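## Task

Every foam block sits above a lot number printed on the shelf edge directly under it. Any foam block whose lot number occurs two or more times across the storeroom must end up on the desk, entirely on top with nothing overhanging its edge. Every foam block with a unique lot number stays on its own shelf. The desk must stay roughly where it is. The robot must not tip over or finish leaning, or the task fails.

## Robot and tools

ROBOT. TidyBot++: a single arm (seven joints plus a two-finger gripper) on a mobile base 0.54 m long, 0.50 m wide, 0.38 m high, driven by four powered casters. The shoulder is 0.12 m ahead of the base centre, 0.68 m off the floor. Segments: upper arm 0.42 m, forearm 0.31 m, hand 0.31 m. Cameras: base_camera and wrist_camera (the latter looks along the hand). The arm begins folded, hand down.

FRAMES. Base frame: origin on the floor beneath the base centre, x forward, y left, z up, metres. hand_pose is reported in this frame as x, y, z, qw, qx, qy, qz; its point is the centre of the closed finger pads, its z axis runs out along the fingers, and fingers open along its y axis. The odometry frame is the base frame as it was at scene start; base_odometry (heading in rad, left positive, -3.142 to 3.142) only counts wheel turns, so slip looks like travel, and it drifts a few cm over many moves.

move. One action per call, built from "base", "joints", "target", plus optional "speeds" and "min_time_s"; parts begin together. Also takes "cameras" (list from base_camera, wrist_camera, all; [] none; omitted gives all only for an empty call) and "blocking" (default true: return when everything is at rest; false: return in about 0.5 s while motion continues). An empty move just reports state and images.
- base: an object of relative offsets from where the base last reported itself, along its own axes at start: translate_m (forward +, -2 to 2 m), strafe_m (left +, -2 to 2 m), rotate_rad (counter-clockwise +, -6.3 to 6.3 rad). Base moves time out after 14 s.
- joints: absolute targets by name, radians: joint_1_rad (any angle; positive clockwise from above, opposite to heading), joint_2_rad (-2.249 to 2.249; 0 upper arm vertical, + leans forward), joint_3_rad (any), joint_4_rad (-2.579 to 2.579; elbow, with joint_3 at 3.14 negative bends forward), joint_5_rad (any), joint_6_rad (-2.099 to 2.099; wrist), joint_7_rad (any; hand roll, at 1.57 fingers open left/right when hand points down), gripper_pos (0 fully open to 1 closed; pad gap about 85 x (1 - gripper_pos) mm). Any-angle joints go the short way round; send steps under half a turn.
- target: one absolute hand pose, 7 numbers [x, y, z, qw, qx, qy, qz], base frame, metres. With a target, joints may contain only gripper_pos. The controller chooses joint angles itself, the elbow may swing, and the path curves and can overshoot. Unreachable poses wander up to 10 s then end in time_out. To refine, add (wanted - read hand_pose) to your last target. To hold still, resend hand_target, not hand_pose.
- speeds: per-action caps: translate_m/strafe_m 0.05 to 0.5 m/s (give only one if both move), rotate_rad 0.1 to 1.57 rad/s, gripper_pos 0.234 to 0.993 pos/s. min_time_s 0.1 to 8 s sets the least duration of arm motions.

wait(seconds 0 to 10, cameras): lets time pass; returns early once prior motions rest. stop(cameras): brakes everything you commanded. zoom_image(camera, region [x0,y0,x1,y1] pixels, at most 504 each way): enlarge part of the latest image, useful for reading lot numbers. read_manual(section "licences"): licence text only. finished_scene(scene 1 or 2): ends the scene; call nothing after it in that reply. Scene 1 is practice and may be skipped, but damage there still costs.

RESULTS. base_status, joint_status, hand_status: "done", "moving", "off_target" (resting away from target, may still push), "not_followed" (withheld, e.g. self-collision, with "cause:"), and stops "contact_stop", "time_out", "torque_fault", "limit_stop_at_motor_heat". An uncommanded stop or a refused call cancels the rest of that reply's move/wait/finished_scene calls. on_its_own lists uncommanded robot actions. motor_effort is percent of max torque (peak in brackets). base_tilt is in degrees. "ARM HIT" means a hard hit on base or arm. Motor temperatures: one per joint; MOTOR HOT at 60 °C, fault at 75 °C where the arm sinks for 30 to 60 s. Base "done" only means the wheels turned; a blocked base may be short.

GRASPING. Gripper "off_target" means it closed on something and now squeezes (about 100 N slow, 140 N default); "done" at 1 means empty. Fingertips reach about 19 mm past the hand point when closed. Loads make the arm sag; correct with the target offset rule and never command a held joint to its own reading. When a held object touches a surface, hand_pose stops descending.

AVOID. The arm does not avoid obstacles and keeps pushing into desks or shelves. Hand pointing down reaches at most about 0.94 m high, near the base only. Catching the arm on anything above about 0.6 m while driving, pushing sideways with a raised hand, or stretching out far from the folded pose can tip the robot; back off or retract to recover. Avoid driving the arm into things (torque fault, 10 s stop). Do not drop held objects, release them moving, slam, push furniture hard, or squeeze objects still resting on something. Thinking time passes in the scene, and a loose object may occasionally be nudged.

Each tool is called after "Call:" in YAML: its name, and indented under it one key for each argument.

## Session

Call:
move:

Scene clock: 0.00 s.
Motor temperatures (°C): [38 35 31 37 40 37 42]
base_odometry: x=+0.000 y=+0.000 heading=+0.000
base_tilt: forward=-0.4 right=+0.6
base_status: not commanded
joint_positions: joint_1_rad=-0.038 joint_2_rad=-0.374 joint_3_rad=+3.113 joint_4_rad=-2.523 joint_5_rad=-0.004 joint_6_rad=-0.911 joint_7_rad=+1.592 gripper_pos=+0.000
joint_status: not commanded
motor_effort: joint_1_rad=-1 joint_2_rad=-1 joint_3_rad=+0 joint_4_rad=+13 joint_5_rad=+1 joint_6_rad=+1 joint_7_rad=+0
hand_pose: x=+0.2533 y=+0.0103 z=+0.5913 quat_wxyz=(+0.003, +0.998, +0.042, +0.041) (m; base frame)
hand_target: x=+0.2524 y=+0.0102 z=+0.5908 quat_wxyz=(+0.003, +0.998, +0.042, +0.040) (m; base frame)
hand_status: not commanded
pictures: base_camera, wrist_camera
Images, in order (width x height): base_camera 644x364, wrist_camera 644x476.

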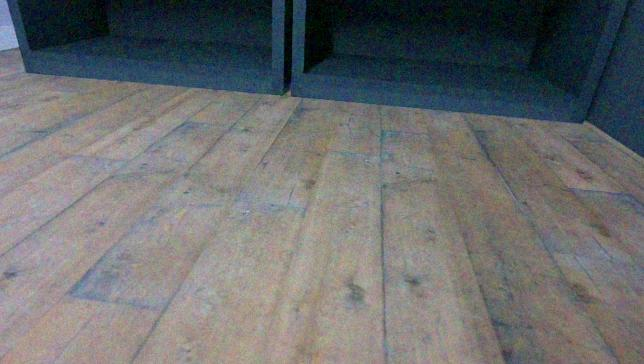

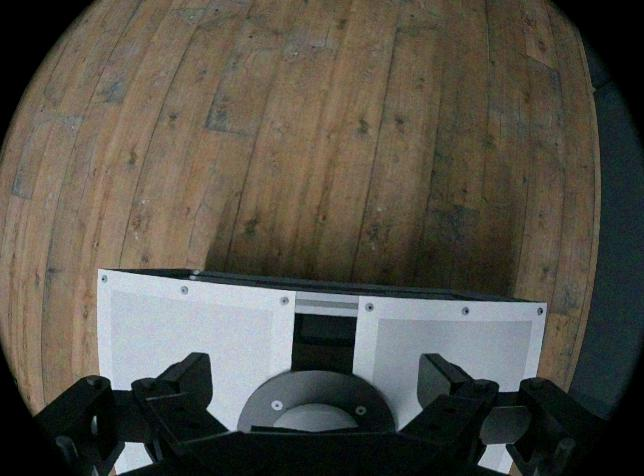

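Call:
move:
  joints: {"joint_4_rad":-2.45,"joint_6_rad":0.42}
  cameras: ["wrist_camera"]

Call:
move:
  base: {"rotate_rad":-1.2}
  cameras: ["wrist_camera"]

Call:
move:
  base: {"rotate_rad":-1.2}
  cameras: ["wrist_camera"]

Call:
move:
  base: {"rotate_rad":-1.3}
  cameras: ["wrist_camera"]

Call:
move:
  base: {"rotate_rad":-1.3}
  cameras: ["wrist_camera"]

Scene clock: 2.30 s.
move: done
base_odometry: x=+0.000 y=+0.000 heading=+0.000
base_tilt: forward=-0.3 right=+0.6
base_status: not commanded
joint_positions: joint_1_rad=-0.038 joint_2_rad=-0.374 joint_3_rad=+3.113 joint_4_rad=-2.468 joint_5_rad=-0.004 joint_6_rad=+0.354 joint_7_rad=+1.592 gripper_pos=+0.000
joint_status: all done
motor_effort: joint_1_rad=+0(1) joint_2_rad=-5(6) joint_3_rad=+1(1) joint_4_rad=+17(18) joint_5_rad=+1(1) joint_6_rad=+9(10) joint_7_rad=+0(1)
hand_pose: x=+0.5431 y=+0.0304 z=+0.8640 quat_wxyz=(-0.011, +0.763, +0.034, +0.645)
hand_target: x=+0.5492 y=+0.0311 z=+0.8946 quat_wxyz=(-0.012, +0.736, +0.033, +0.676)
hand_status: not commanded
Images, in order (width x height): wrist_camera 644x476.

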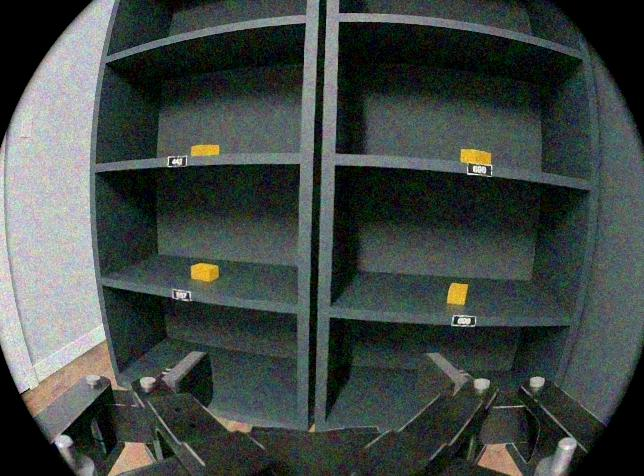

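Scene clock: 4.43 s.
move: done
base_odometry: x=+0.000 y=+0.000 heading=-1.199
base_tilt: forward=-0.3 right=+0.6
base_status: done
joint_positions: joint_1_rad=-0.038 joint_2_rad=-0.374 joint_3_rad=+3.114 joint_4_rad=-2.468 joint_5_rad=-0.004 joint_6_rad=+0.356 joint_7_rad=+1.592 gripper_pos=+0.000
joint_status: not commanded
motor_effort: joint_1_rad=-1(2) joint_2_rad=-5(6) joint_3_rad=+1(2) joint_4_rad=+18(18) joint_5_rad=+1(1) joint_6_rad=+9(9) joint_7_rad=+0(1)
hand_pose: x=+0.5433 y=+0.0301 z=+0.8645 quat_wxyz=(-0.011, +0.763, +0.034, +0.645)
hand_target: x=+0.5492 y=+0.0311 z=+0.8946 quat_wxyz=(-0.012, +0.736, +0.033, +0.676)
hand_status: not commanded
Images, in order (width x height): wrist_camera 644x476.

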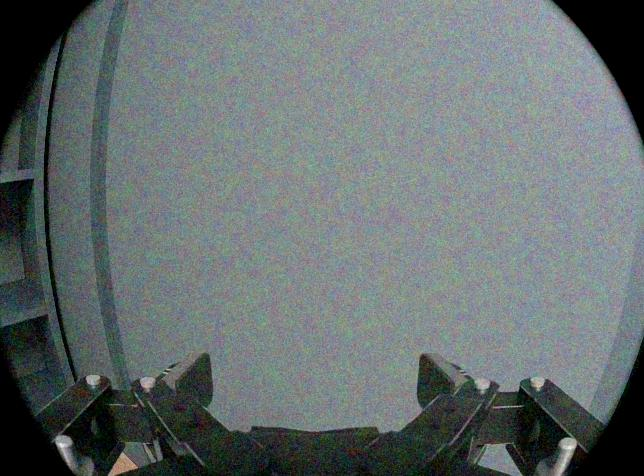

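Scene clock: 6.47 s.
move: done
base_odometry: x=+0.000 y=+0.000 heading=-2.398
base_tilt: forward=-0.3 right=+0.6
base_status: done
joint_positions: joint_1_rad=-0.038 joint_2_rad=-0.374 joint_3_rad=+3.114 joint_4_rad=-2.468 joint_5_rad=-0.004 joint_6_rad=+0.356 joint_7_rad=+1.592 gripper_pos=+0.000
joint_status: not commanded
motor_effort: joint_1_rad=-1(2) joint_2_rad=-5(7) joint_3_rad=+0(2) joint_4_rad=+17(18) joint_5_rad=+1(1) joint_6_rad=+9(10) joint_7_rad=+0(1)
hand_pose: x=+0.5433 y=+0.0300 z=+0.8645 quat_wxyz=(-0.011, +0.763, +0.034, +0.645)
hand_target: x=+0.5492 y=+0.0311 z=+0.8946 quat_wxyz=(-0.012, +0.736, +0.033, +0.676)
hand_status: not commanded
Images, in order (width x height): wrist_camera 644x476.

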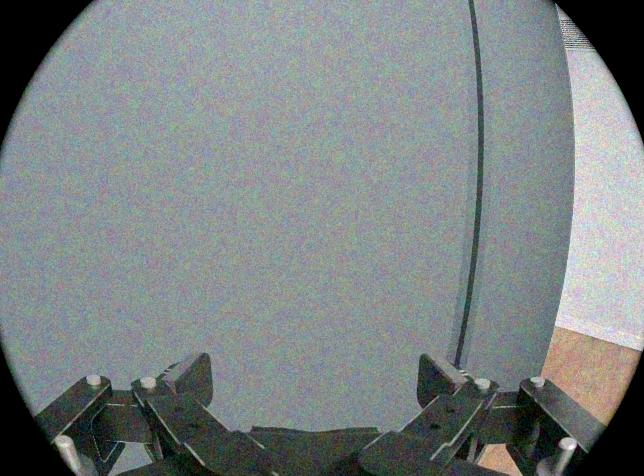

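Scene clock: 8.57 s.
move: done
base_odometry: x=+0.000 y=+0.000 heading=+2.586
base_tilt: forward=-0.3 right=+0.6
base_status: done
joint_positions: joint_1_rad=-0.038 joint_2_rad=-0.374 joint_3_rad=+3.114 joint_4_rad=-2.468 joint_5_rad=-0.004 joint_6_rad=+0.356 joint_7_rad=+1.592 gripper_pos=+0.000
joint_status: not commanded
motor_effort: joint_1_rad=+0(1) joint_2_rad=-6(7) joint_3_rad=+0(2) joint_4_rad=+18(18) joint_5_rad=+1(1) joint_6_rad=+9(10) joint_7_rad=+0(1)
hand_pose: x=+0.5433 y=+0.0299 z=+0.8645 quat_wxyz=(-0.011, +0.763, +0.034, +0.645)
hand_target: x=+0.5492 y=+0.0311 z=+0.8946 quat_wxyz=(-0.012, +0.736, +0.033, +0.676)
hand_status: not commanded
Images, in order (width x height): wrist_camera 644x476.

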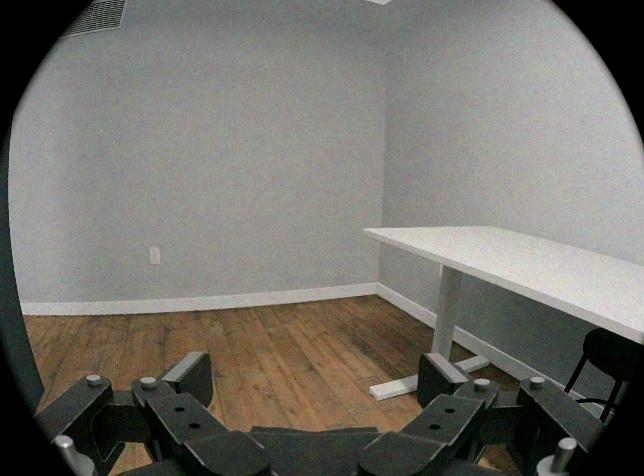

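Scene clock: 10.67 s.
move: done
base_odometry: x=+0.000 y=+0.000 heading=+1.287
base_tilt: forward=-0.3 right=+0.6
base_status: done
joint_positions: joint_1_rad=-0.038 joint_2_rad=-0.374 joint_3_rad=+3.114 joint_4_rad=-2.468 joint_5_rad=-0.004 joint_6_rad=+0.356 joint_7_rad=+1.592 gripper_pos=+0.000
joint_status: not commanded
motor_effort: joint_1_rad=-1(1) joint_2_rad=-5(7) joint_3_rad=+1(2) joint_4_rad=+17(18) joint_5_rad=+1(1) joint_6_rad=+8(10) joint_7_rad=+0(1)
hand_pose: x=+0.5433 y=+0.0298 z=+0.8645 quat_wxyz=(-0.011, +0.763, +0.034, +0.645)
hand_target: x=+0.5492 y=+0.0311 z=+0.8946 quat_wxyz=(-0.012, +0.736, +0.033, +0.676)
hand_status: not commanded
Images, in order (width x height): wrist_camera 644x476.

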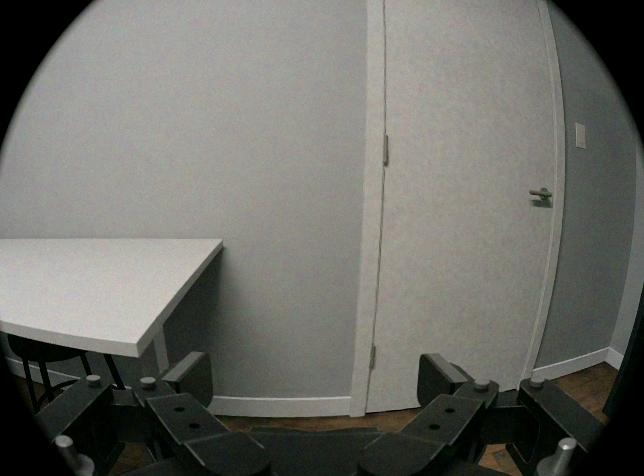

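Call:
move:
  base: {"rotate_rad":-1.287}
  cameras: ["wrist_camera"]

Call:
zoom_image:
  camera: "wrist_camera"
  region: [100, 130, 320, 310]

Call:
zoom_image:
  camera: "wrist_camera"
  region: [320, 130, 600, 340]

Call:
move:
  joints: {"joint_6_rad":0.85}
  base: {"translate_m":-1.3}
  cameras: ["wrist_camera"]

Call:
move:
  base: {"rotate_rad":-2.5}
  joints: {"joint_6_rad":0.45}
  cameras: ["wrist_camera"]

Scene clock: 13.60 s.
move: done
base_odometry: x=+0.000 y=+0.000 heading=+0.001
base_tilt: forward=-0.3 right=+0.6
base_status: done
joint_positions: joint_1_rad=-0.038 joint_2_rad=-0.374 joint_3_rad=+3.114 joint_4_rad=-2.468 joint_5_rad=-0.004 joint_6_rad=+0.356 joint_7_rad=+1.592 gripper_pos=+0.000
joint_status: not commanded
motor_effort: joint_1_rad=-1(1) joint_2_rad=-6(6) joint_3_rad=+1(2) joint_4_rad=+17(18) joint_5_rad=+1(1) joint_6_rad=+9(10) joint_7_rad=+0(1)
hand_pose: x=+0.5433 y=+0.0298 z=+0.8645 quat_wxyz=(-0.011, +0.763, +0.033, +0.645)
hand_target: x=+0.5492 y=+0.0311 z=+0.8946 quat_wxyz=(-0.012, +0.736, +0.033, +0.676)
hand_status: not commanded
Images, in order (width x height): wrist_camera 644x476.

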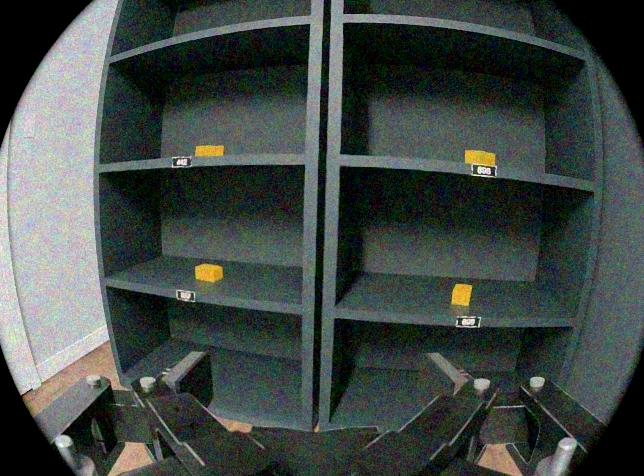

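Scaled by 2.291.

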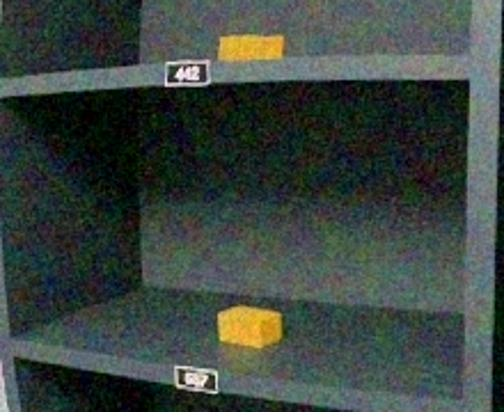

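Scaled by 1.800.

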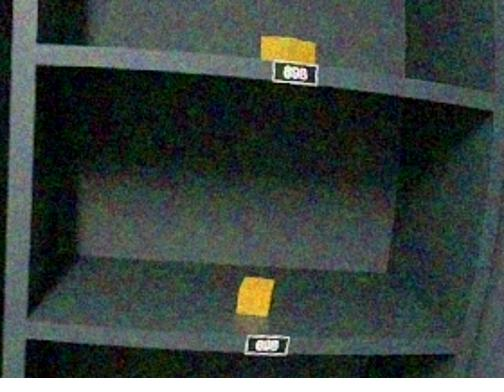

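Scene clock: 17.57 s.
move: done
base_odometry: x=-1.300 y=-0.001 heading=+0.000
base_tilt: forward=-0.3 right=+0.6
base_status: done
joint_positions: joint_1_rad=-0.038 joint_2_rad=-0.373 joint_3_rad=+3.114 joint_4_rad=-2.462 joint_5_rad=-0.004 joint_6_rad=+0.787 joint_7_rad=+1.592 gripper_pos=+0.000
joint_status: all done
motor_effort: joint_1_rad=+0(1) joint_2_rad=-5(9) joint_3_rad=+0(1) joint_4_rad=+17(20) joint_5_rad=+1(1) joint_6_rad=+9(11) joint_7_rad=+0(1)
hand_pose: x=+0.5374 y=+0.0303 z=+1.0004 quat_wxyz=(-0.014, +0.605, +0.027, +0.795)
hand_target: x=+0.5320 y=+0.0309 z=+1.0263 quat_wxyz=(-0.015, +0.575, +0.027, +0.818)
hand_status: not commanded
Images, in order (width x height): wrist_camera 644x476.

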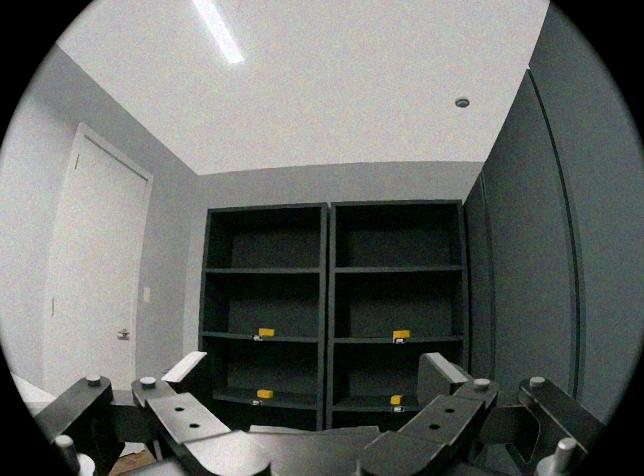

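Scene clock: 22.93 s.
move: done
base_odometry: x=-1.301 y=+0.000 heading=-2.492
base_tilt: forward=-0.4 right=+0.6
base_status: done
joint_positions: joint_1_rad=-0.209 joint_2_rad=-0.560 joint_3_rad=+2.948 joint_4_rad=-2.502 joint_5_rad=+0.071 joint_6_rad=+0.480 joint_7_rad=+1.591 gripper_pos=+0.000
joint_status: all done
motor_effort: joint_1_rad=+25(38) joint_2_rad=+29(37) joint_3_rad=+28(46) joint_4_rad=+35(36) joint_5_rad=-16(24) joint_6_rad=+5(13) joint_7_rad=+1(2)
hand_pose: x=+0.4575 y=+0.1751 z=+0.9504 quat_wxyz=(-0.084, +0.642, +0.200, +0.735)
hand_target: x=+0.5498 y=+0.0312 z=+0.9039 quat_wxyz=(-0.012, +0.726, +0.033, +0.687)
hand_status: not commanded
Images, in order (width x height): wrist_camera 644x476.

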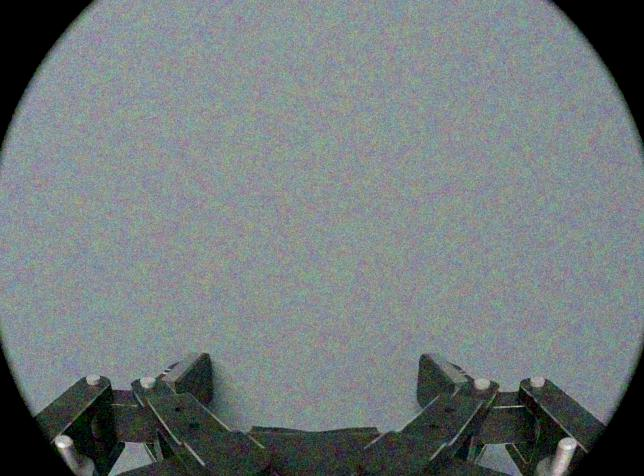

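Call:
move:
  base: {"translate_m":-0.3}

Call:
move:
  base: {"rotate_rad":-0.649}
  cameras: ["wrist_camera"]

Scene clock: 24.87 s.
move: done
base_odometry: x=-1.062 y=+0.181 heading=-2.493
base_tilt: forward=-0.4 right=+0.6
base_status: done
joint_positions: joint_1_rad=-0.029 joint_2_rad=-0.374 joint_3_rad=+3.122 joint_4_rad=-2.450 joint_5_rad=+0.020 joint_6_rad=+0.473 joint_7_rad=+1.591 gripper_pos=+0.000
joint_status: not commanded
motor_effort: joint_1_rad=+0(23) joint_2_rad=-5(30) joint_3_rad=+1(26) joint_4_rad=+18(33) joint_5_rad=+1(15) joint_6_rad=+9(11) joint_7_rad=+0(1)
hand_pose: x=+0.5504 y=+0.0267 z=+0.9112 quat_wxyz=(-0.004, +0.718, +0.037, +0.696)
hand_target: x=+0.5498 y=+0.0312 z=+0.9039 quat_wxyz=(-0.012, +0.726, +0.033, +0.687)
hand_status: not commanded
pictures: none

Scene clock: 26.43 s.
move: done
base_odometry: x=-1.062 y=+0.181 heading=-3.141
base_tilt: forward=-0.3 right=+0.6
base_status: done
joint_positions: joint_1_rad=-0.030 joint_2_rad=-0.374 joint_3_rad=+3.121 joint_4_rad=-2.450 joint_5_rad=+0.020 joint_6_rad=+0.473 joint_7_rad=+1.591 gripper_pos=+0.000
joint_status: not commanded
motor_effort: joint_1_rad=+0(1) joint_2_rad=-5(6) joint_3_rad=+1(2) joint_4_rad=+18(19) joint_5_rad=+1(1) joint_6_rad=+9(10) joint_7_rad=+0(1)
hand_pose: x=+0.5503 y=+0.0273 z=+0.9112 quat_wxyz=(-0.004, +0.718, +0.037, +0.696)
hand_target: x=+0.5498 y=+0.0312 z=+0.9039 quat_wxyz=(-0.012, +0.726, +0.033, +0.687)
hand_status: not commanded
Images, in order (width x height): wrist_camera 644x476.

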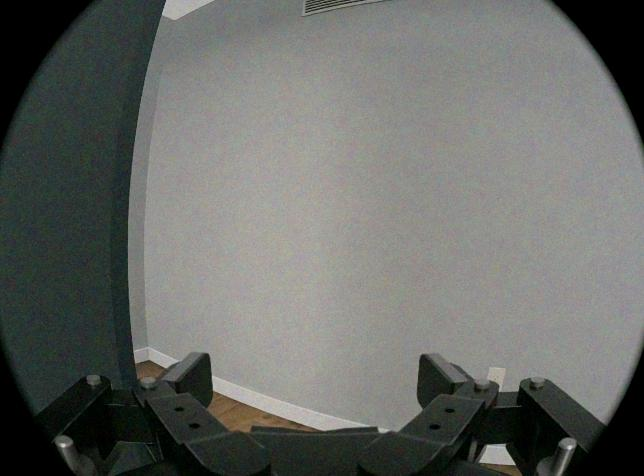

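Call:
move:
  base: {"translate_m":0.6}
  cameras: ["all"]

Scene clock: 29.23 s.
move: done
base_odometry: x=-1.662 y=+0.181 heading=+3.141
base_tilt: forward=-0.4 right=+0.6
base_status: done
joint_positions: joint_1_rad=-0.030 joint_2_rad=-0.376 joint_3_rad=+3.121 joint_4_rad=-2.450 joint_5_rad=+0.020 joint_6_rad=+0.473 joint_7_rad=+1.591 gripper_pos=+0.000
joint_status: not commanded
motor_effort: joint_1_rad=+0(1) joint_2_rad=-5(8) joint_3_rad=+1(1) joint_4_rad=+18(19) joint_5_rad=+1(1) joint_6_rad=+9(10) joint_7_rad=+0(1)
hand_pose: x=+0.5501 y=+0.0273 z=+0.9116 quat_wxyz=(-0.004, +0.717, +0.037, +0.696)
hand_target: x=+0.5498 y=+0.0312 z=+0.9039 quat_wxyz=(-0.012, +0.726, +0.033, +0.687)
hand_status: not commanded
pictures: base_camera, wrist_camera
Images, in order (width x height): base_camera 644x364, wrist_camera 644x476.

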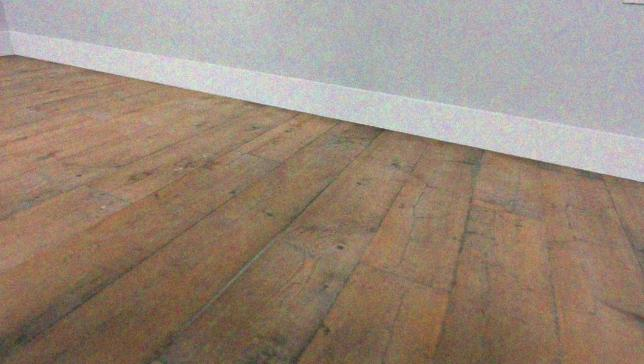

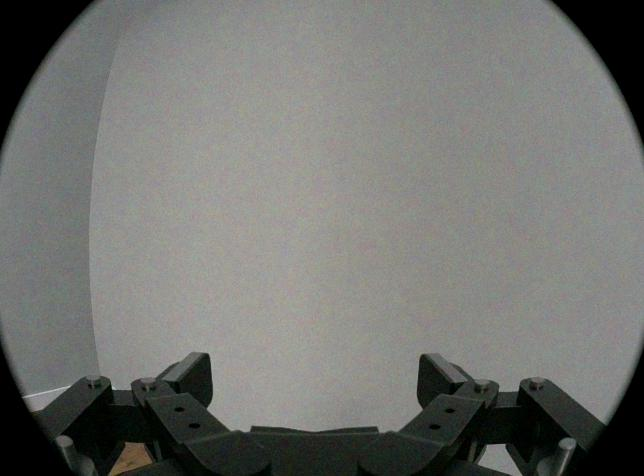

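Call:
move:
  joints: {"joint_1_rad":-0.9}
  cameras: ["wrist_camera"]

Scene clock: 31.77 s.
move: done
base_odometry: x=-1.662 y=+0.181 heading=+3.141
base_tilt: forward=-0.4 right=+0.6
base_status: not commanded
joint_positions: joint_1_rad=-0.882 joint_2_rad=-0.376 joint_3_rad=+3.121 joint_4_rad=-2.450 joint_5_rad=+0.020 joint_6_rad=+0.473 joint_7_rad=+1.591 gripper_pos=+0.000
joint_status: all done
motor_effort: joint_1_rad=-1(2) joint_2_rad=-6(6) joint_3_rad=+1(1) joint_4_rad=+18(18) joint_5_rad=+1(1) joint_6_rad=+9(10) joint_7_rad=+0(1)
hand_pose: x=+0.3823 y=+0.3424 z=+0.9116 quat_wxyz=(-0.292, +0.638, +0.330, +0.632)
hand_target: x=+0.3759 y=+0.3473 z=+0.9039 quat_wxyz=(-0.298, +0.646, +0.333, +0.619)
hand_status: not commanded
Images, in order (width x height): wrist_camera 644x476.

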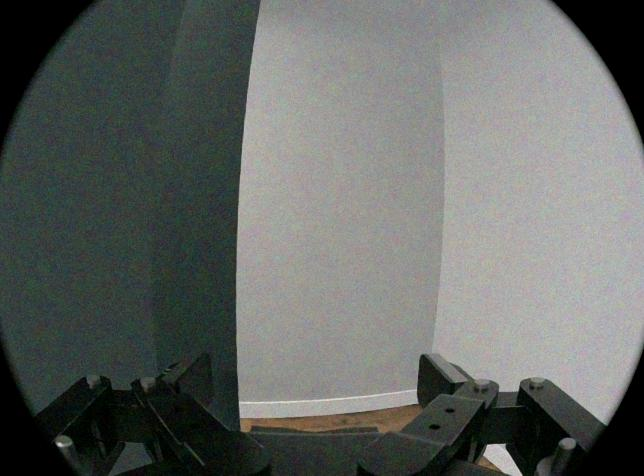

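Call:
move:
  base: {"translate_m":0.45,"strafe_m":-0.24}

Call:
move:
  base: {"rotate_rad":1.08}
  joints: {"joint_1_rad":0}
  min_time_s: 1.5
  cameras: ["all"]

Scene clock: 35.10 s.
move: done
base_odometry: x=-2.112 y=+0.421 heading=-3.141
base_tilt: forward=-0.3 right=+0.6
base_status: done
joint_positions: joint_1_rad=-0.883 joint_2_rad=-0.376 joint_3_rad=+3.120 joint_4_rad=-2.450 joint_5_rad=+0.020 joint_6_rad=+0.473 joint_7_rad=+1.591 gripper_pos=+0.000
joint_status: not commanded
motor_effort: joint_1_rad=+0(1) joint_2_rad=-6(7) joint_3_rad=+1(2) joint_4_rad=+18(19) joint_5_rad=+1(1) joint_6_rad=+9(10) joint_7_rad=+0(1)
hand_pose: x=+0.3814 y=+0.3431 z=+0.9116 quat_wxyz=(-0.292, +0.637, +0.331, +0.632)
hand_target: x=+0.3759 y=+0.3473 z=+0.9039 quat_wxyz=(-0.298, +0.646, +0.333, +0.619)
hand_status: not commanded
pictures: none

Scene clock: 37.30 s.
move: done
base_odometry: x=-2.112 y=+0.421 heading=-2.062
base_tilt: forward=-0.3 right=+0.6
base_status: done
joint_positions: joint_1_rad=-0.017 joint_2_rad=-0.376 joint_3_rad=+3.118 joint_4_rad=-2.450 joint_5_rad=+0.020 joint_6_rad=+0.473 joint_7_rad=+1.591 gripper_pos=+0.000
joint_status: all done
motor_effort: joint_1_rad=+0(2) joint_2_rad=-6(7) joint_3_rad=+1(2) joint_4_rad=+18(19) joint_5_rad=+0(1) joint_6_rad=+9(10) joint_7_rad=+0(1)
hand_pose: x=+0.5503 y=+0.0234 z=+0.9116 quat_wxyz=(-0.001, +0.717, +0.034, +0.696)
hand_target: x=+0.5507 y=+0.0147 z=+0.9039 quat_wxyz=(+0.001, +0.726, +0.019, +0.687)
hand_status: not commanded
pictures: base_camera, wrist_camera
Images, in order (width x height): base_camera 644x364, wrist_camera 644x476.

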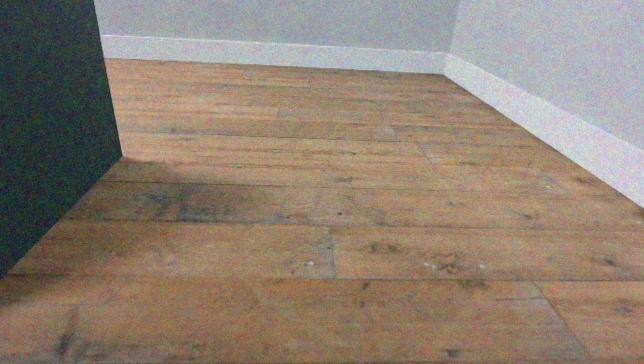

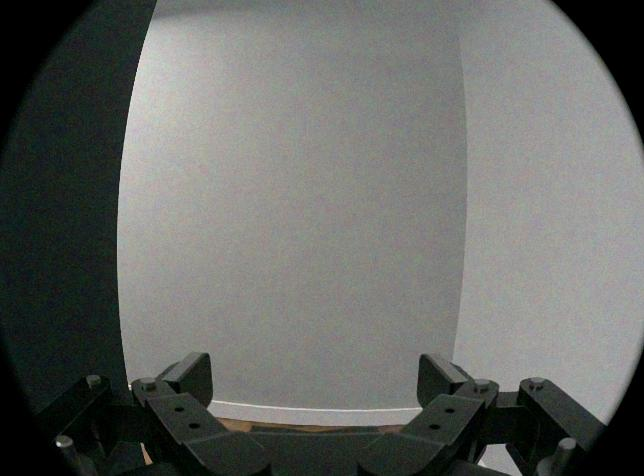

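Call:
move:
  joints: {"joint_6_rad":-0.9}
  base: {"strafe_m":-0.03}

Call:
move:
  base: {"translate_m":0.6}
  cameras: ["all"]

Scene clock: 39.73 s.
move: done
base_odometry: x=-2.138 y=+0.435 heading=-2.061
base_tilt: forward=-0.4 right=+0.6
base_status: done
joint_positions: joint_1_rad=-0.015 joint_2_rad=-0.376 joint_3_rad=+3.117 joint_4_rad=-2.450 joint_5_rad=+0.020 joint_6_rad=-0.848 joint_7_rad=+1.591 gripper_pos=+0.000
joint_status: all done
motor_effort: joint_1_rad=+0(1) joint_2_rad=-2(6) joint_3_rad=+0(2) joint_4_rad=+14(18) joint_5_rad=+1(1) joint_6_rad=+2(9) joint_7_rad=+0(1)
hand_pose: x=+0.3073 y=+0.0032 z=+0.6176 quat_wxyz=(+0.012, +0.993, +0.035, +0.109)
hand_target: x=+0.2912 y=+0.0064 z=+0.6141 quat_wxyz=(+0.003, +0.996, +0.023, +0.083)
hand_status: not commanded
pictures: none

Scene clock: 42.17 s.
move: done
base_odometry: x=-2.421 y=-0.095 heading=-2.062
base_tilt: forward=-0.3 right=+0.6
base_status: done
joint_positions: joint_1_rad=-0.015 joint_2_rad=-0.374 joint_3_rad=+3.117 joint_4_rad=-2.450 joint_5_rad=+0.020 joint_6_rad=-0.853 joint_7_rad=+1.591 gripper_pos=+0.000
joint_status: not commanded
motor_effort: joint_1_rad=-1(1) joint_2_rad=-2(4) joint_3_rad=+0(1) joint_4_rad=+14(15) joint_5_rad=+1(1) joint_6_rad=+2(3) joint_7_rad=+0(1)
hand_pose: x=+0.3058 y=+0.0031 z=+0.6170 quat_wxyz=(+0.012, +0.994, +0.035, +0.106)
hand_target: x=+0.2912 y=+0.0064 z=+0.6141 quat_wxyz=(+0.003, +0.996, +0.023, +0.083)
hand_status: not commanded
pictures: base_camera, wrist_camera
Images, in order (width x height): base_camera 644x364, wrist_camera 644x476.

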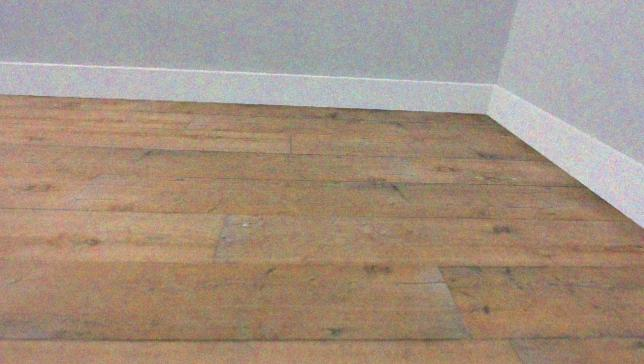

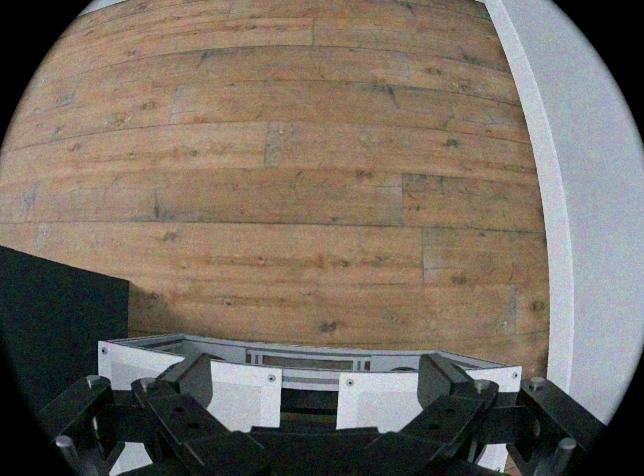

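Call:
move:
  base: {"translate_m":0.5}

Call:
move:
  base: {"rotate_rad":1.5}
  cameras: ["base_camera"]

Call:
move:
  joints: {"joint_1_rad":-0.6,"joint_6_rad":0.45}
  cameras: ["all"]

Scene clock: 45.03 s.
move: done
base_odometry: x=-2.657 y=-0.536 heading=-2.062
base_tilt: forward=-0.3 right=+0.6
base_status: done
joint_positions: joint_1_rad=-0.015 joint_2_rad=-0.372 joint_3_rad=+3.117 joint_4_rad=-2.450 joint_5_rad=+0.020 joint_6_rad=-0.855 joint_7_rad=+1.591 gripper_pos=+0.000
joint_status: not commanded
motor_effort: joint_1_rad=-1(1) joint_2_rad=-1(4) joint_3_rad=+1(1) joint_4_rad=+14(15) joint_5_rad=+1(1) joint_6_rad=+2(3) joint_7_rad=+0(1)
hand_pose: x=+0.3051 y=+0.0031 z=+0.6166 quat_wxyz=(+0.012, +0.994, +0.035, +0.104)
hand_target: x=+0.2912 y=+0.0064 z=+0.6141 quat_wxyz=(+0.003, +0.996, +0.023, +0.083)
hand_status: not commanded
pictures: none

Scene clock: 47.27 s.
move: done
base_odometry: x=-2.657 y=-0.536 heading=-0.563
base_tilt: forward=-0.3 right=+0.6
base_status: done
joint_positions: joint_1_rad=-0.015 joint_2_rad=-0.372 joint_3_rad=+3.117 joint_4_rad=-2.450 joint_5_rad=+0.020 joint_6_rad=-0.855 joint_7_rad=+1.591 gripper_pos=+0.000
joint_status: not commanded
motor_effort: joint_1_rad=+0(1) joint_2_rad=-2(3) joint_3_rad=+0(1) joint_4_rad=+14(15) joint_5_rad=+1(2) joint_6_rad=+2(3) joint_7_rad=+0(1)
hand_pose: x=+0.3051 y=+0.0030 z=+0.6166 quat_wxyz=(+0.012, +0.994, +0.035, +0.104)
hand_target: x=+0.2912 y=+0.0064 z=+0.6141 quat_wxyz=(+0.003, +0.996, +0.023, +0.083)
hand_status: not commanded
Images, in order (width x height): base_camera 644x364.

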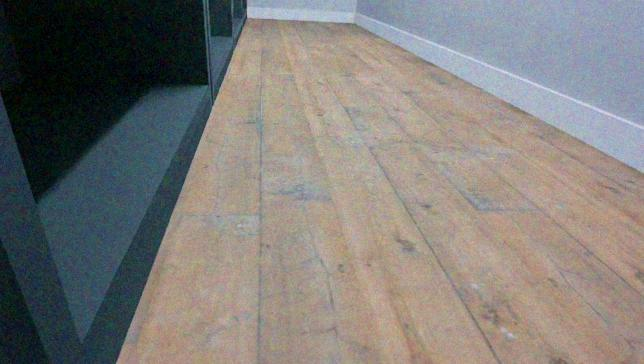

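Scene clock: 49.50 s.
move: off_target
base_odometry: x=-2.657 y=-0.536 heading=-0.569
base_tilt: forward=-0.4 right=+0.7
base_status: not commanded
joint_positions: joint_1_rad=-0.431 joint_2_rad=-0.376 joint_3_rad=+3.211 joint_4_rad=-2.608 joint_5_rad=+0.022 joint_6_rad=+0.098 joint_7_rad=+1.595 gripper_pos=+0.000
joint_status: joint_1_rad off_target (ended at -0.431, target -0.600); joint_6_rad off_target (ended at +0.098, target +0.450)
motor_effort: joint_1_rad=-23(23) joint_2_rad=-5(7) joint_3_rad=-20(21) joint_4_rad=+56(56) joint_5_rad=-2(7) joint_6_rad=+42(42) joint_7_rad=-6(7)
hand_pose: x=+0.4525 y=+0.1293 z=+0.7140 quat_wxyz=(-0.089, +0.858, +0.174, +0.474)
hand_target: x=+0.4670 y=+0.2559 z=+0.9039 quat_wxyz=(-0.202, +0.688, +0.233, +0.657)
hand_status: not commanded
pictures: base_camera, wrist_camera
Images, in order (width x height): base_camera 644x364, wrist_camera 644x476.

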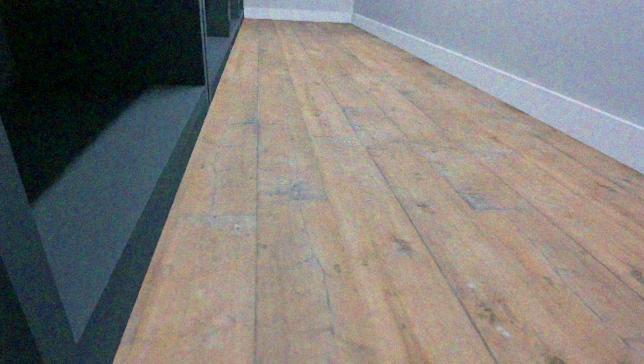

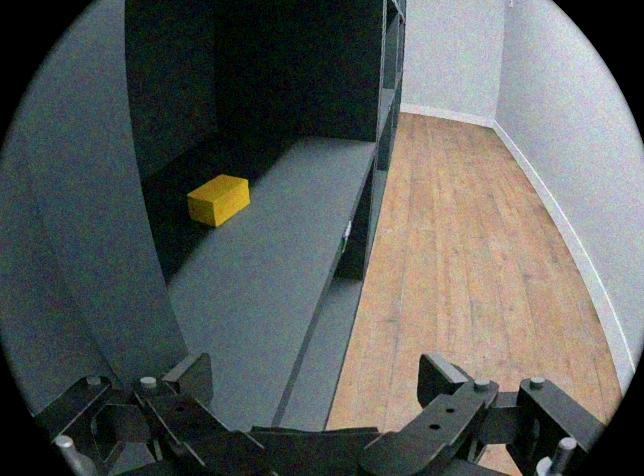

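Call:
move:
  joints: {"joint_1_rad":0.2,"joint_2_rad":-0.7,"joint_3_rad":3.14,"joint_4_rad":-2.5,"joint_5_rad":0,"joint_6_rad":0.2}
  base: {"strafe_m":-0.17}

Call:
move:
  joints: {"joint_1_rad":-0.7}
  base: {"rotate_rad":0.07}
  cameras: ["all"]

Scene clock: 51.90 s.
move: done
base_odometry: x=-2.749 y=-0.679 heading=-0.567
base_tilt: forward=-0.4 right=+0.6
base_status: done
joint_positions: joint_1_rad=+0.182 joint_2_rad=-0.683 joint_3_rad=+3.125 joint_4_rad=-2.456 joint_5_rad=+0.022 joint_6_rad=+0.258 joint_7_rad=+1.595 gripper_pos=+0.000
joint_status: all done
motor_effort: joint_1_rad=+0(20) joint_2_rad=+1(12) joint_3_rad=+1(17) joint_4_rad=+19(54) joint_5_rad=+1(4) joint_6_rad=+9(39) joint_7_rad=+0(6)
hand_pose: x=+0.4681 y=-0.0535 z=+0.9619 quat_wxyz=(+0.079, +0.686, -0.037, +0.722)
hand_target: x=+0.4587 y=-0.0668 z=+0.9231 quat_wxyz=(+0.077, +0.715, -0.063, +0.692)
hand_status: not commanded
pictures: none

Scene clock: 54.07 s.
move: done
base_odometry: x=-2.749 y=-0.679 heading=-0.497
base_tilt: forward=-0.4 right=+0.6
base_status: done
joint_positions: joint_1_rad=-0.682 joint_2_rad=-0.683 joint_3_rad=+3.129 joint_4_rad=-2.456 joint_5_rad=+0.022 joint_6_rad=+0.257 joint_7_rad=+1.595 gripper_pos=+0.000
joint_status: all done
motor_effort: joint_1_rad=-1(3) joint_2_rad=+3(3) joint_3_rad=+1(1) joint_4_rad=+20(20) joint_5_rad=+1(1) joint_6_rad=+9(10) joint_7_rad=+0(1)
hand_pose: x=+0.3876 y=+0.2293 z=+0.9617 quat_wxyz=(-0.230, +0.640, +0.252, +0.689)
hand_target: x=+0.3825 y=+0.2246 z=+0.9231 quat_wxyz=(-0.232, +0.671, +0.254, +0.657)
hand_status: not commanded
pictures: base_camera, wrist_camera
Images, in order (width x height): base_camera 644x364, wrist_camera 644x476.

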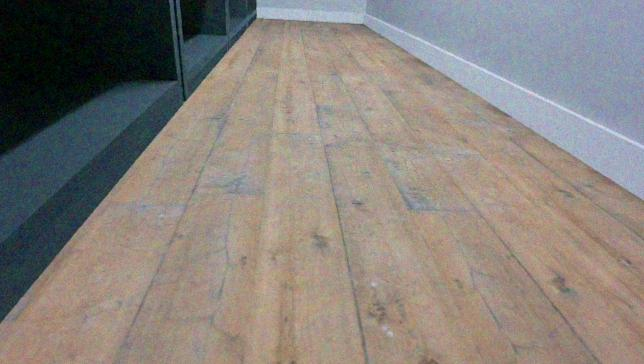

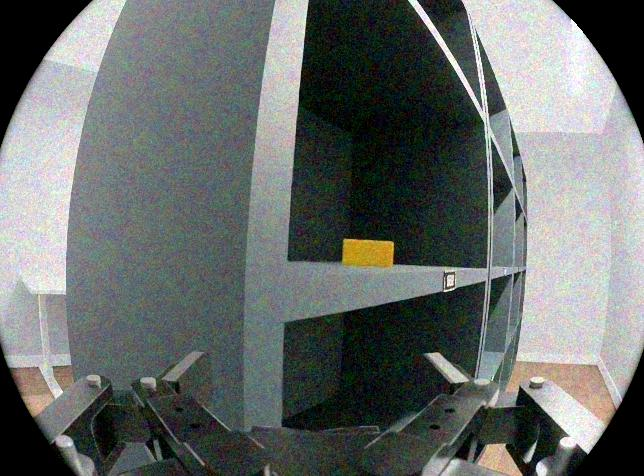

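Call:
move:
  base: {"translate_m":0.4,"strafe_m":-0.1}

Call:
move:
  joints: {"joint_1_rad":-1.2,"joint_6_rad":0.0}
  cameras: ["wrist_camera"]

Call:
move:
  base: {"translate_m":0.8}
  cameras: ["wrist_camera"]

Call:
move:
  base: {"translate_m":0.75}
  cameras: ["all"]

Scene clock: 56.37 s.
move: done
base_odometry: x=-2.445 y=-0.958 heading=-0.498
base_tilt: forward=-0.3 right=+0.6
base_status: done
joint_positions: joint_1_rad=-0.683 joint_2_rad=-0.688 joint_3_rad=+3.134 joint_4_rad=-2.457 joint_5_rad=+0.022 joint_6_rad=+0.255 joint_7_rad=+1.595 gripper_pos=+0.000
joint_status: not commanded
motor_effort: joint_1_rad=+0(1) joint_2_rad=+2(3) joint_3_rad=+1(3) joint_4_rad=+20(20) joint_5_rad=+1(1) joint_6_rad=+8(10) joint_7_rad=+0(1)
hand_pose: x=+0.3878 y=+0.2268 z=+0.9628 quat_wxyz=(-0.230, +0.639, +0.250, +0.690)
hand_target: x=+0.3825 y=+0.2246 z=+0.9231 quat_wxyz=(-0.232, +0.671, +0.254, +0.657)
hand_status: not commanded
pictures: none

Scene clock: 58.07 s.
move: done
base_odometry: x=-2.445 y=-0.958 heading=-0.498
base_tilt: forward=-0.3 right=+0.6
base_status: not commanded
joint_positions: joint_1_rad=-1.182 joint_2_rad=-0.688 joint_3_rad=+3.134 joint_4_rad=-2.457 joint_5_rad=+0.022 joint_6_rad=+0.059 joint_7_rad=+1.595 gripper_pos=+0.000
joint_status: all done
motor_effort: joint_1_rad=-1(2) joint_2_rad=+2(2) joint_3_rad=+1(1) joint_4_rad=+19(21) joint_5_rad=+1(1) joint_6_rad=+10(10) joint_7_rad=+0(1)
hand_pose: x=+0.2471 y=+0.3249 z=+0.9018 quat_wxyz=(-0.353, +0.614, +0.438, +0.553)
hand_target: x=+0.2397 y=+0.3159 z=+0.8615 quat_wxyz=(-0.346, +0.641, +0.450, +0.517)
hand_status: not commanded
Images, in order (width x height): wrist_camera 644x476.

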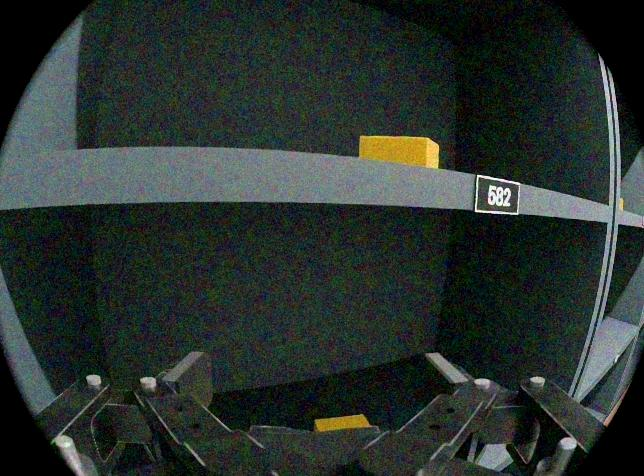

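Scene clock: 60.87 s.
move: done
base_odometry: x=-1.742 y=-1.341 heading=-0.499
base_tilt: forward=-0.3 right=+0.6
base_status: done
joint_positions: joint_1_rad=-1.182 joint_2_rad=-0.689 joint_3_rad=+3.135 joint_4_rad=-2.457 joint_5_rad=+0.022 joint_6_rad=+0.056 joint_7_rad=+1.595 gripper_pos=+0.000
joint_status: not commanded
motor_effort: joint_1_rad=+0(1) joint_2_rad=+2(3) joint_3_rad=+1(2) joint_4_rad=+19(21) joint_5_rad=+1(1) joint_6_rad=+9(10) joint_7_rad=+0(1)
hand_pose: x=+0.2470 y=+0.3247 z=+0.9010 quat_wxyz=(-0.353, +0.615, +0.438, +0.552)
hand_target: x=+0.2397 y=+0.3159 z=+0.8615 quat_wxyz=(-0.346, +0.641, +0.450, +0.517)
hand_status: not commanded
Images, in order (width x height): wrist_camera 644x476.

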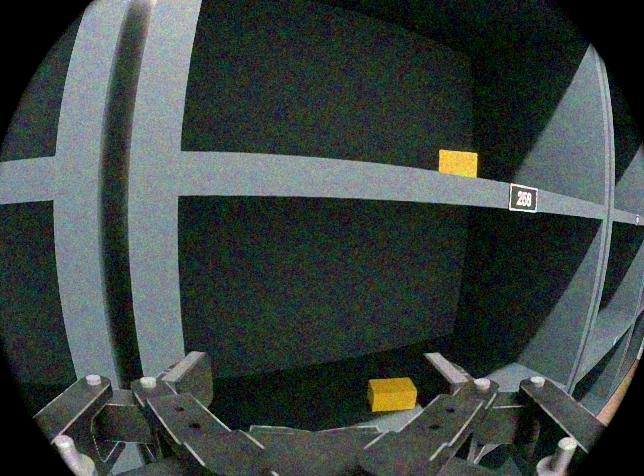

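Scene clock: 63.57 s.
move: done
base_odometry: x=-1.084 y=-1.700 heading=-0.499
base_tilt: forward=-0.3 right=+0.6
base_status: done
joint_positions: joint_1_rad=-1.182 joint_2_rad=-0.689 joint_3_rad=+3.135 joint_4_rad=-2.457 joint_5_rad=+0.022 joint_6_rad=+0.056 joint_7_rad=+1.595 gripper_pos=+0.000
joint_status: not commanded
motor_effort: joint_1_rad=+0(1) joint_2_rad=+1(3) joint_3_rad=+1(2) joint_4_rad=+19(20) joint_5_rad=+1(1) joint_6_rad=+9(10) joint_7_rad=+0(1)
hand_pose: x=+0.2470 y=+0.3245 z=+0.9009 quat_wxyz=(-0.353, +0.615, +0.438, +0.552)
hand_target: x=+0.2397 y=+0.3159 z=+0.8615 quat_wxyz=(-0.346, +0.641, +0.450, +0.517)
hand_status: not commanded
pictures: base_camera, wrist_camera
Images, in order (width x height): base_camera 644x364, wrist_camera 644x476.

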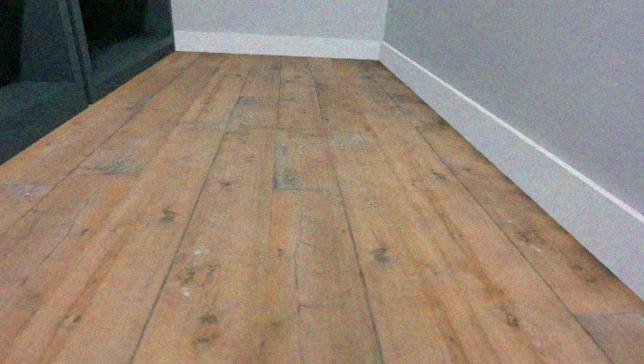

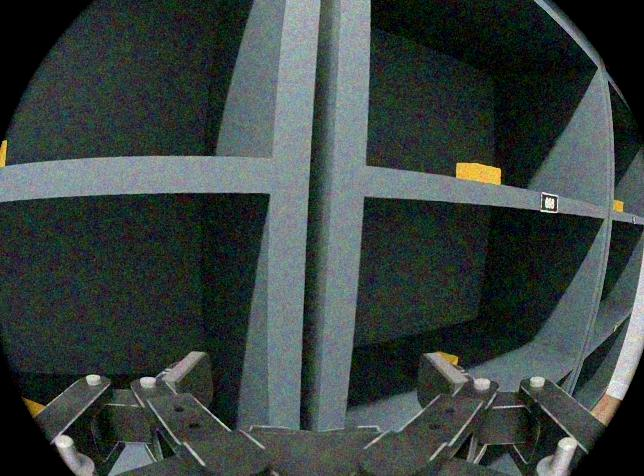

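Call:
move:
  joints: {"joint_1_rad":-1.0,"joint_6_rad":-0.45}
  base: {"translate_m":0.35}
  cameras: ["wrist_camera"]

Call:
move:
  base: {"translate_m":0.65}
  cameras: ["all"]

Call:
move:
  joints: {"joint_6_rad":0.0}
  cameras: ["wrist_camera"]

Call:
move:
  joints: {"joint_6_rad":-0.45}
  base: {"translate_m":-1.8}
  cameras: ["wrist_camera"]

Call:
move:
  base: {"translate_m":-0.75}
  cameras: ["wrist_camera"]

Scene clock: 65.80 s.
move: done
base_odometry: x=-0.776 y=-1.867 heading=-0.499
base_tilt: forward=-0.3 right=+0.6
base_status: done
joint_positions: joint_1_rad=-1.017 joint_2_rad=-0.690 joint_3_rad=+3.135 joint_4_rad=-2.463 joint_5_rad=+0.022 joint_6_rad=-0.394 joint_7_rad=+1.595 gripper_pos=+0.000
joint_status: all done
motor_effort: joint_1_rad=-1(2) joint_2_rad=+2(4) joint_3_rad=+1(2) joint_4_rad=+18(20) joint_5_rad=+1(1) joint_6_rad=+8(10) joint_7_rad=+0(1)
hand_pose: x=+0.2751 y=+0.2536 z=+0.7684 quat_wxyz=(-0.215, +0.761, +0.448, +0.416)
hand_target: x=+0.2673 y=+0.2343 z=+0.7366 quat_wxyz=(-0.203, +0.787, +0.442, +0.381)
hand_status: not commanded
Images, in order (width x height): wrist_camera 644x476.

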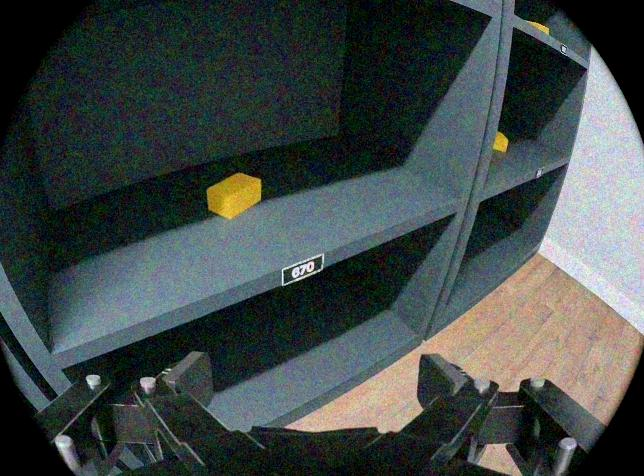

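Scene clock: 68.33 s.
move: done
base_odometry: x=-0.206 y=-2.179 heading=-0.499
base_tilt: forward=-0.3 right=+0.6
base_status: done
joint_positions: joint_1_rad=-1.017 joint_2_rad=-0.690 joint_3_rad=+3.135 joint_4_rad=-2.463 joint_5_rad=+0.022 joint_6_rad=-0.395 joint_7_rad=+1.595 gripper_pos=+0.000
joint_status: not commanded
motor_effort: joint_1_rad=+0(1) joint_2_rad=+3(4) joint_3_rad=+1(2) joint_4_rad=+19(19) joint_5_rad=+1(1) joint_6_rad=+8(8) joint_7_rad=+0(1)
hand_pose: x=+0.2749 y=+0.2533 z=+0.7681 quat_wxyz=(-0.215, +0.762, +0.448, +0.416)
hand_target: x=+0.2673 y=+0.2343 z=+0.7366 quat_wxyz=(-0.203, +0.787, +0.442, +0.381)
hand_status: not commanded
pictures: base_camera, wrist_camera
Images, in order (width x height): base_camera 644x364, wrist_camera 644x476.

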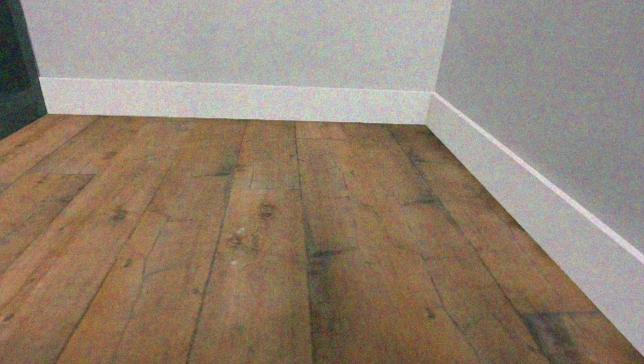

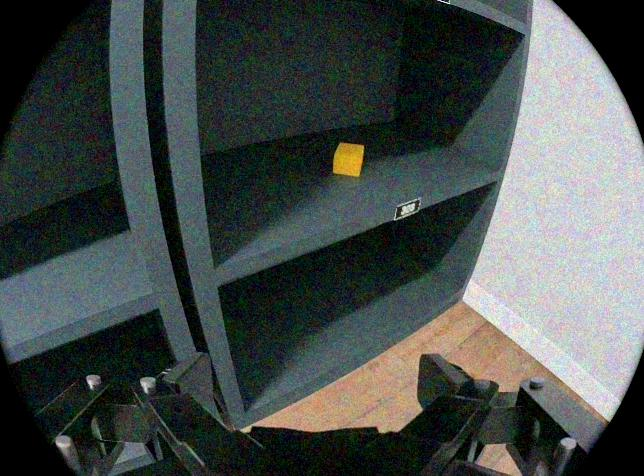

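Scene clock: 69.17 s.
move: done
base_odometry: x=-0.206 y=-2.179 heading=-0.499
base_tilt: forward=-0.3 right=+0.6
base_status: not commanded
joint_positions: joint_1_rad=-1.017 joint_2_rad=-0.690 joint_3_rad=+3.135 joint_4_rad=-2.468 joint_5_rad=+0.022 joint_6_rad=-0.044 joint_7_rad=+1.595 gripper_pos=+0.000
joint_status: all done
motor_effort: joint_1_rad=+0(1) joint_2_rad=+1(3) joint_3_rad=+1(1) joint_4_rad=+19(21) joint_5_rad=+1(1) joint_6_rad=+9(10) joint_7_rad=+0(1)
hand_pose: x=+0.2955 y=+0.2921 z=+0.8643 quat_wxyz=(-0.286, +0.679, +0.403, +0.543)
hand_target: x=+0.3001 y=+0.2856 z=+0.8615 quat_wxyz=(-0.292, +0.683, +0.383, +0.549)
hand_status: not commanded
Images, in order (width x height): wrist_camera 644x476.

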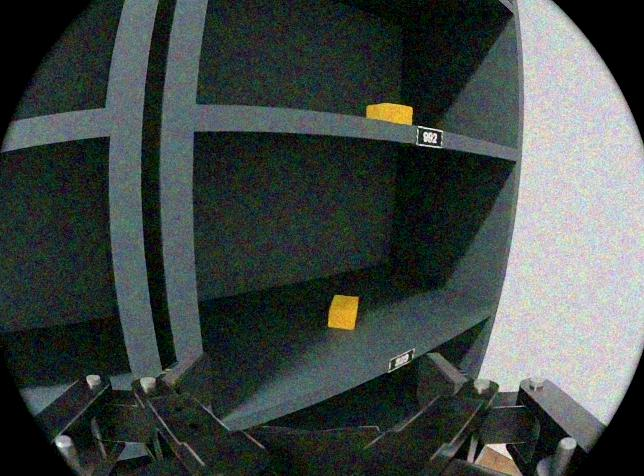

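Scene clock: 73.87 s.
move: done
base_odometry: x=-1.786 y=-1.317 heading=-0.499
base_tilt: forward=-0.4 right=+0.6
base_status: done
joint_positions: joint_1_rad=-1.017 joint_2_rad=-0.693 joint_3_rad=+3.136 joint_4_rad=-2.473 joint_5_rad=+0.022 joint_6_rad=-0.412 joint_7_rad=+1.595 gripper_pos=+0.000
joint_status: all done
motor_effort: joint_1_rad=+0(1) joint_2_rad=+2(4) joint_3_rad=+1(2) joint_4_rad=+19(20) joint_5_rad=+1(1) joint_6_rad=+8(9) joint_7_rad=+0(1)
hand_pose: x=+0.2724 y=+0.2482 z=+0.7591 quat_wxyz=(-0.210, +0.767, +0.451, +0.406)
hand_target: x=+0.2674 y=+0.2343 z=+0.7367 quat_wxyz=(-0.203, +0.787, +0.442, +0.381)
hand_status: not commanded
Images, in order (width x height): wrist_camera 644x476.

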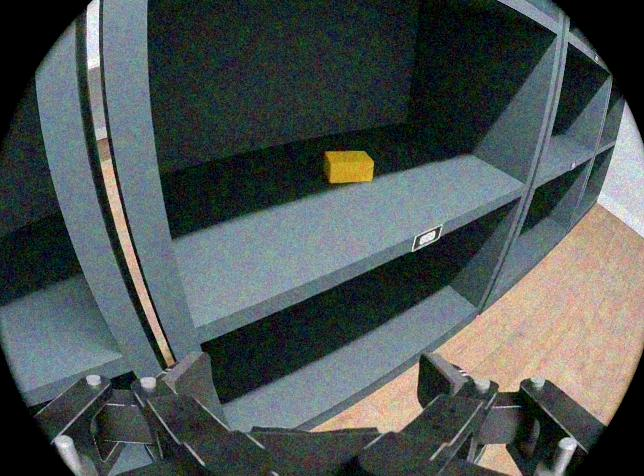

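Scene clock: 76.57 s.
move: done
base_odometry: x=-2.444 y=-0.958 heading=-0.499
base_tilt: forward=-0.4 right=+0.6
base_status: done
joint_positions: joint_1_rad=-1.017 joint_2_rad=-0.693 joint_3_rad=+3.136 joint_4_rad=-2.473 joint_5_rad=+0.022 joint_6_rad=-0.412 joint_7_rad=+1.595 gripper_pos=+0.000
joint_status: not commanded
motor_effort: joint_1_rad=+0(1) joint_2_rad=+3(4) joint_3_rad=+1(2) joint_4_rad=+18(19) joint_5_rad=+1(1) joint_6_rad=+7(9) joint_7_rad=+0(1)
hand_pose: x=+0.2724 y=+0.2482 z=+0.7591 quat_wxyz=(-0.210, +0.767, +0.450, +0.406)
hand_target: x=+0.2674 y=+0.2343 z=+0.7367 quat_wxyz=(-0.203, +0.787, +0.442, +0.381)
hand_status: not commanded
Images, in order (width x height): wrist_camera 644x476.

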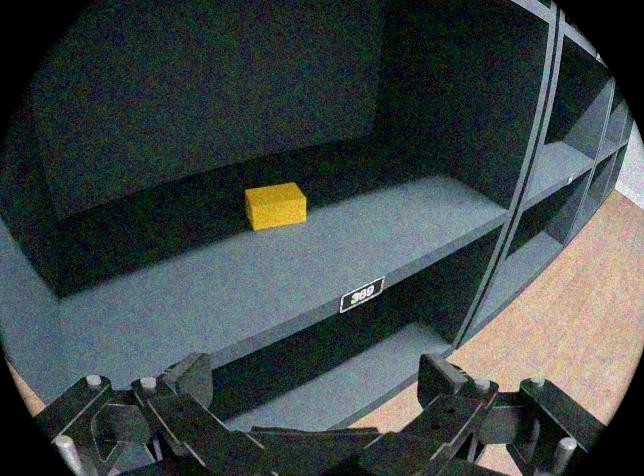

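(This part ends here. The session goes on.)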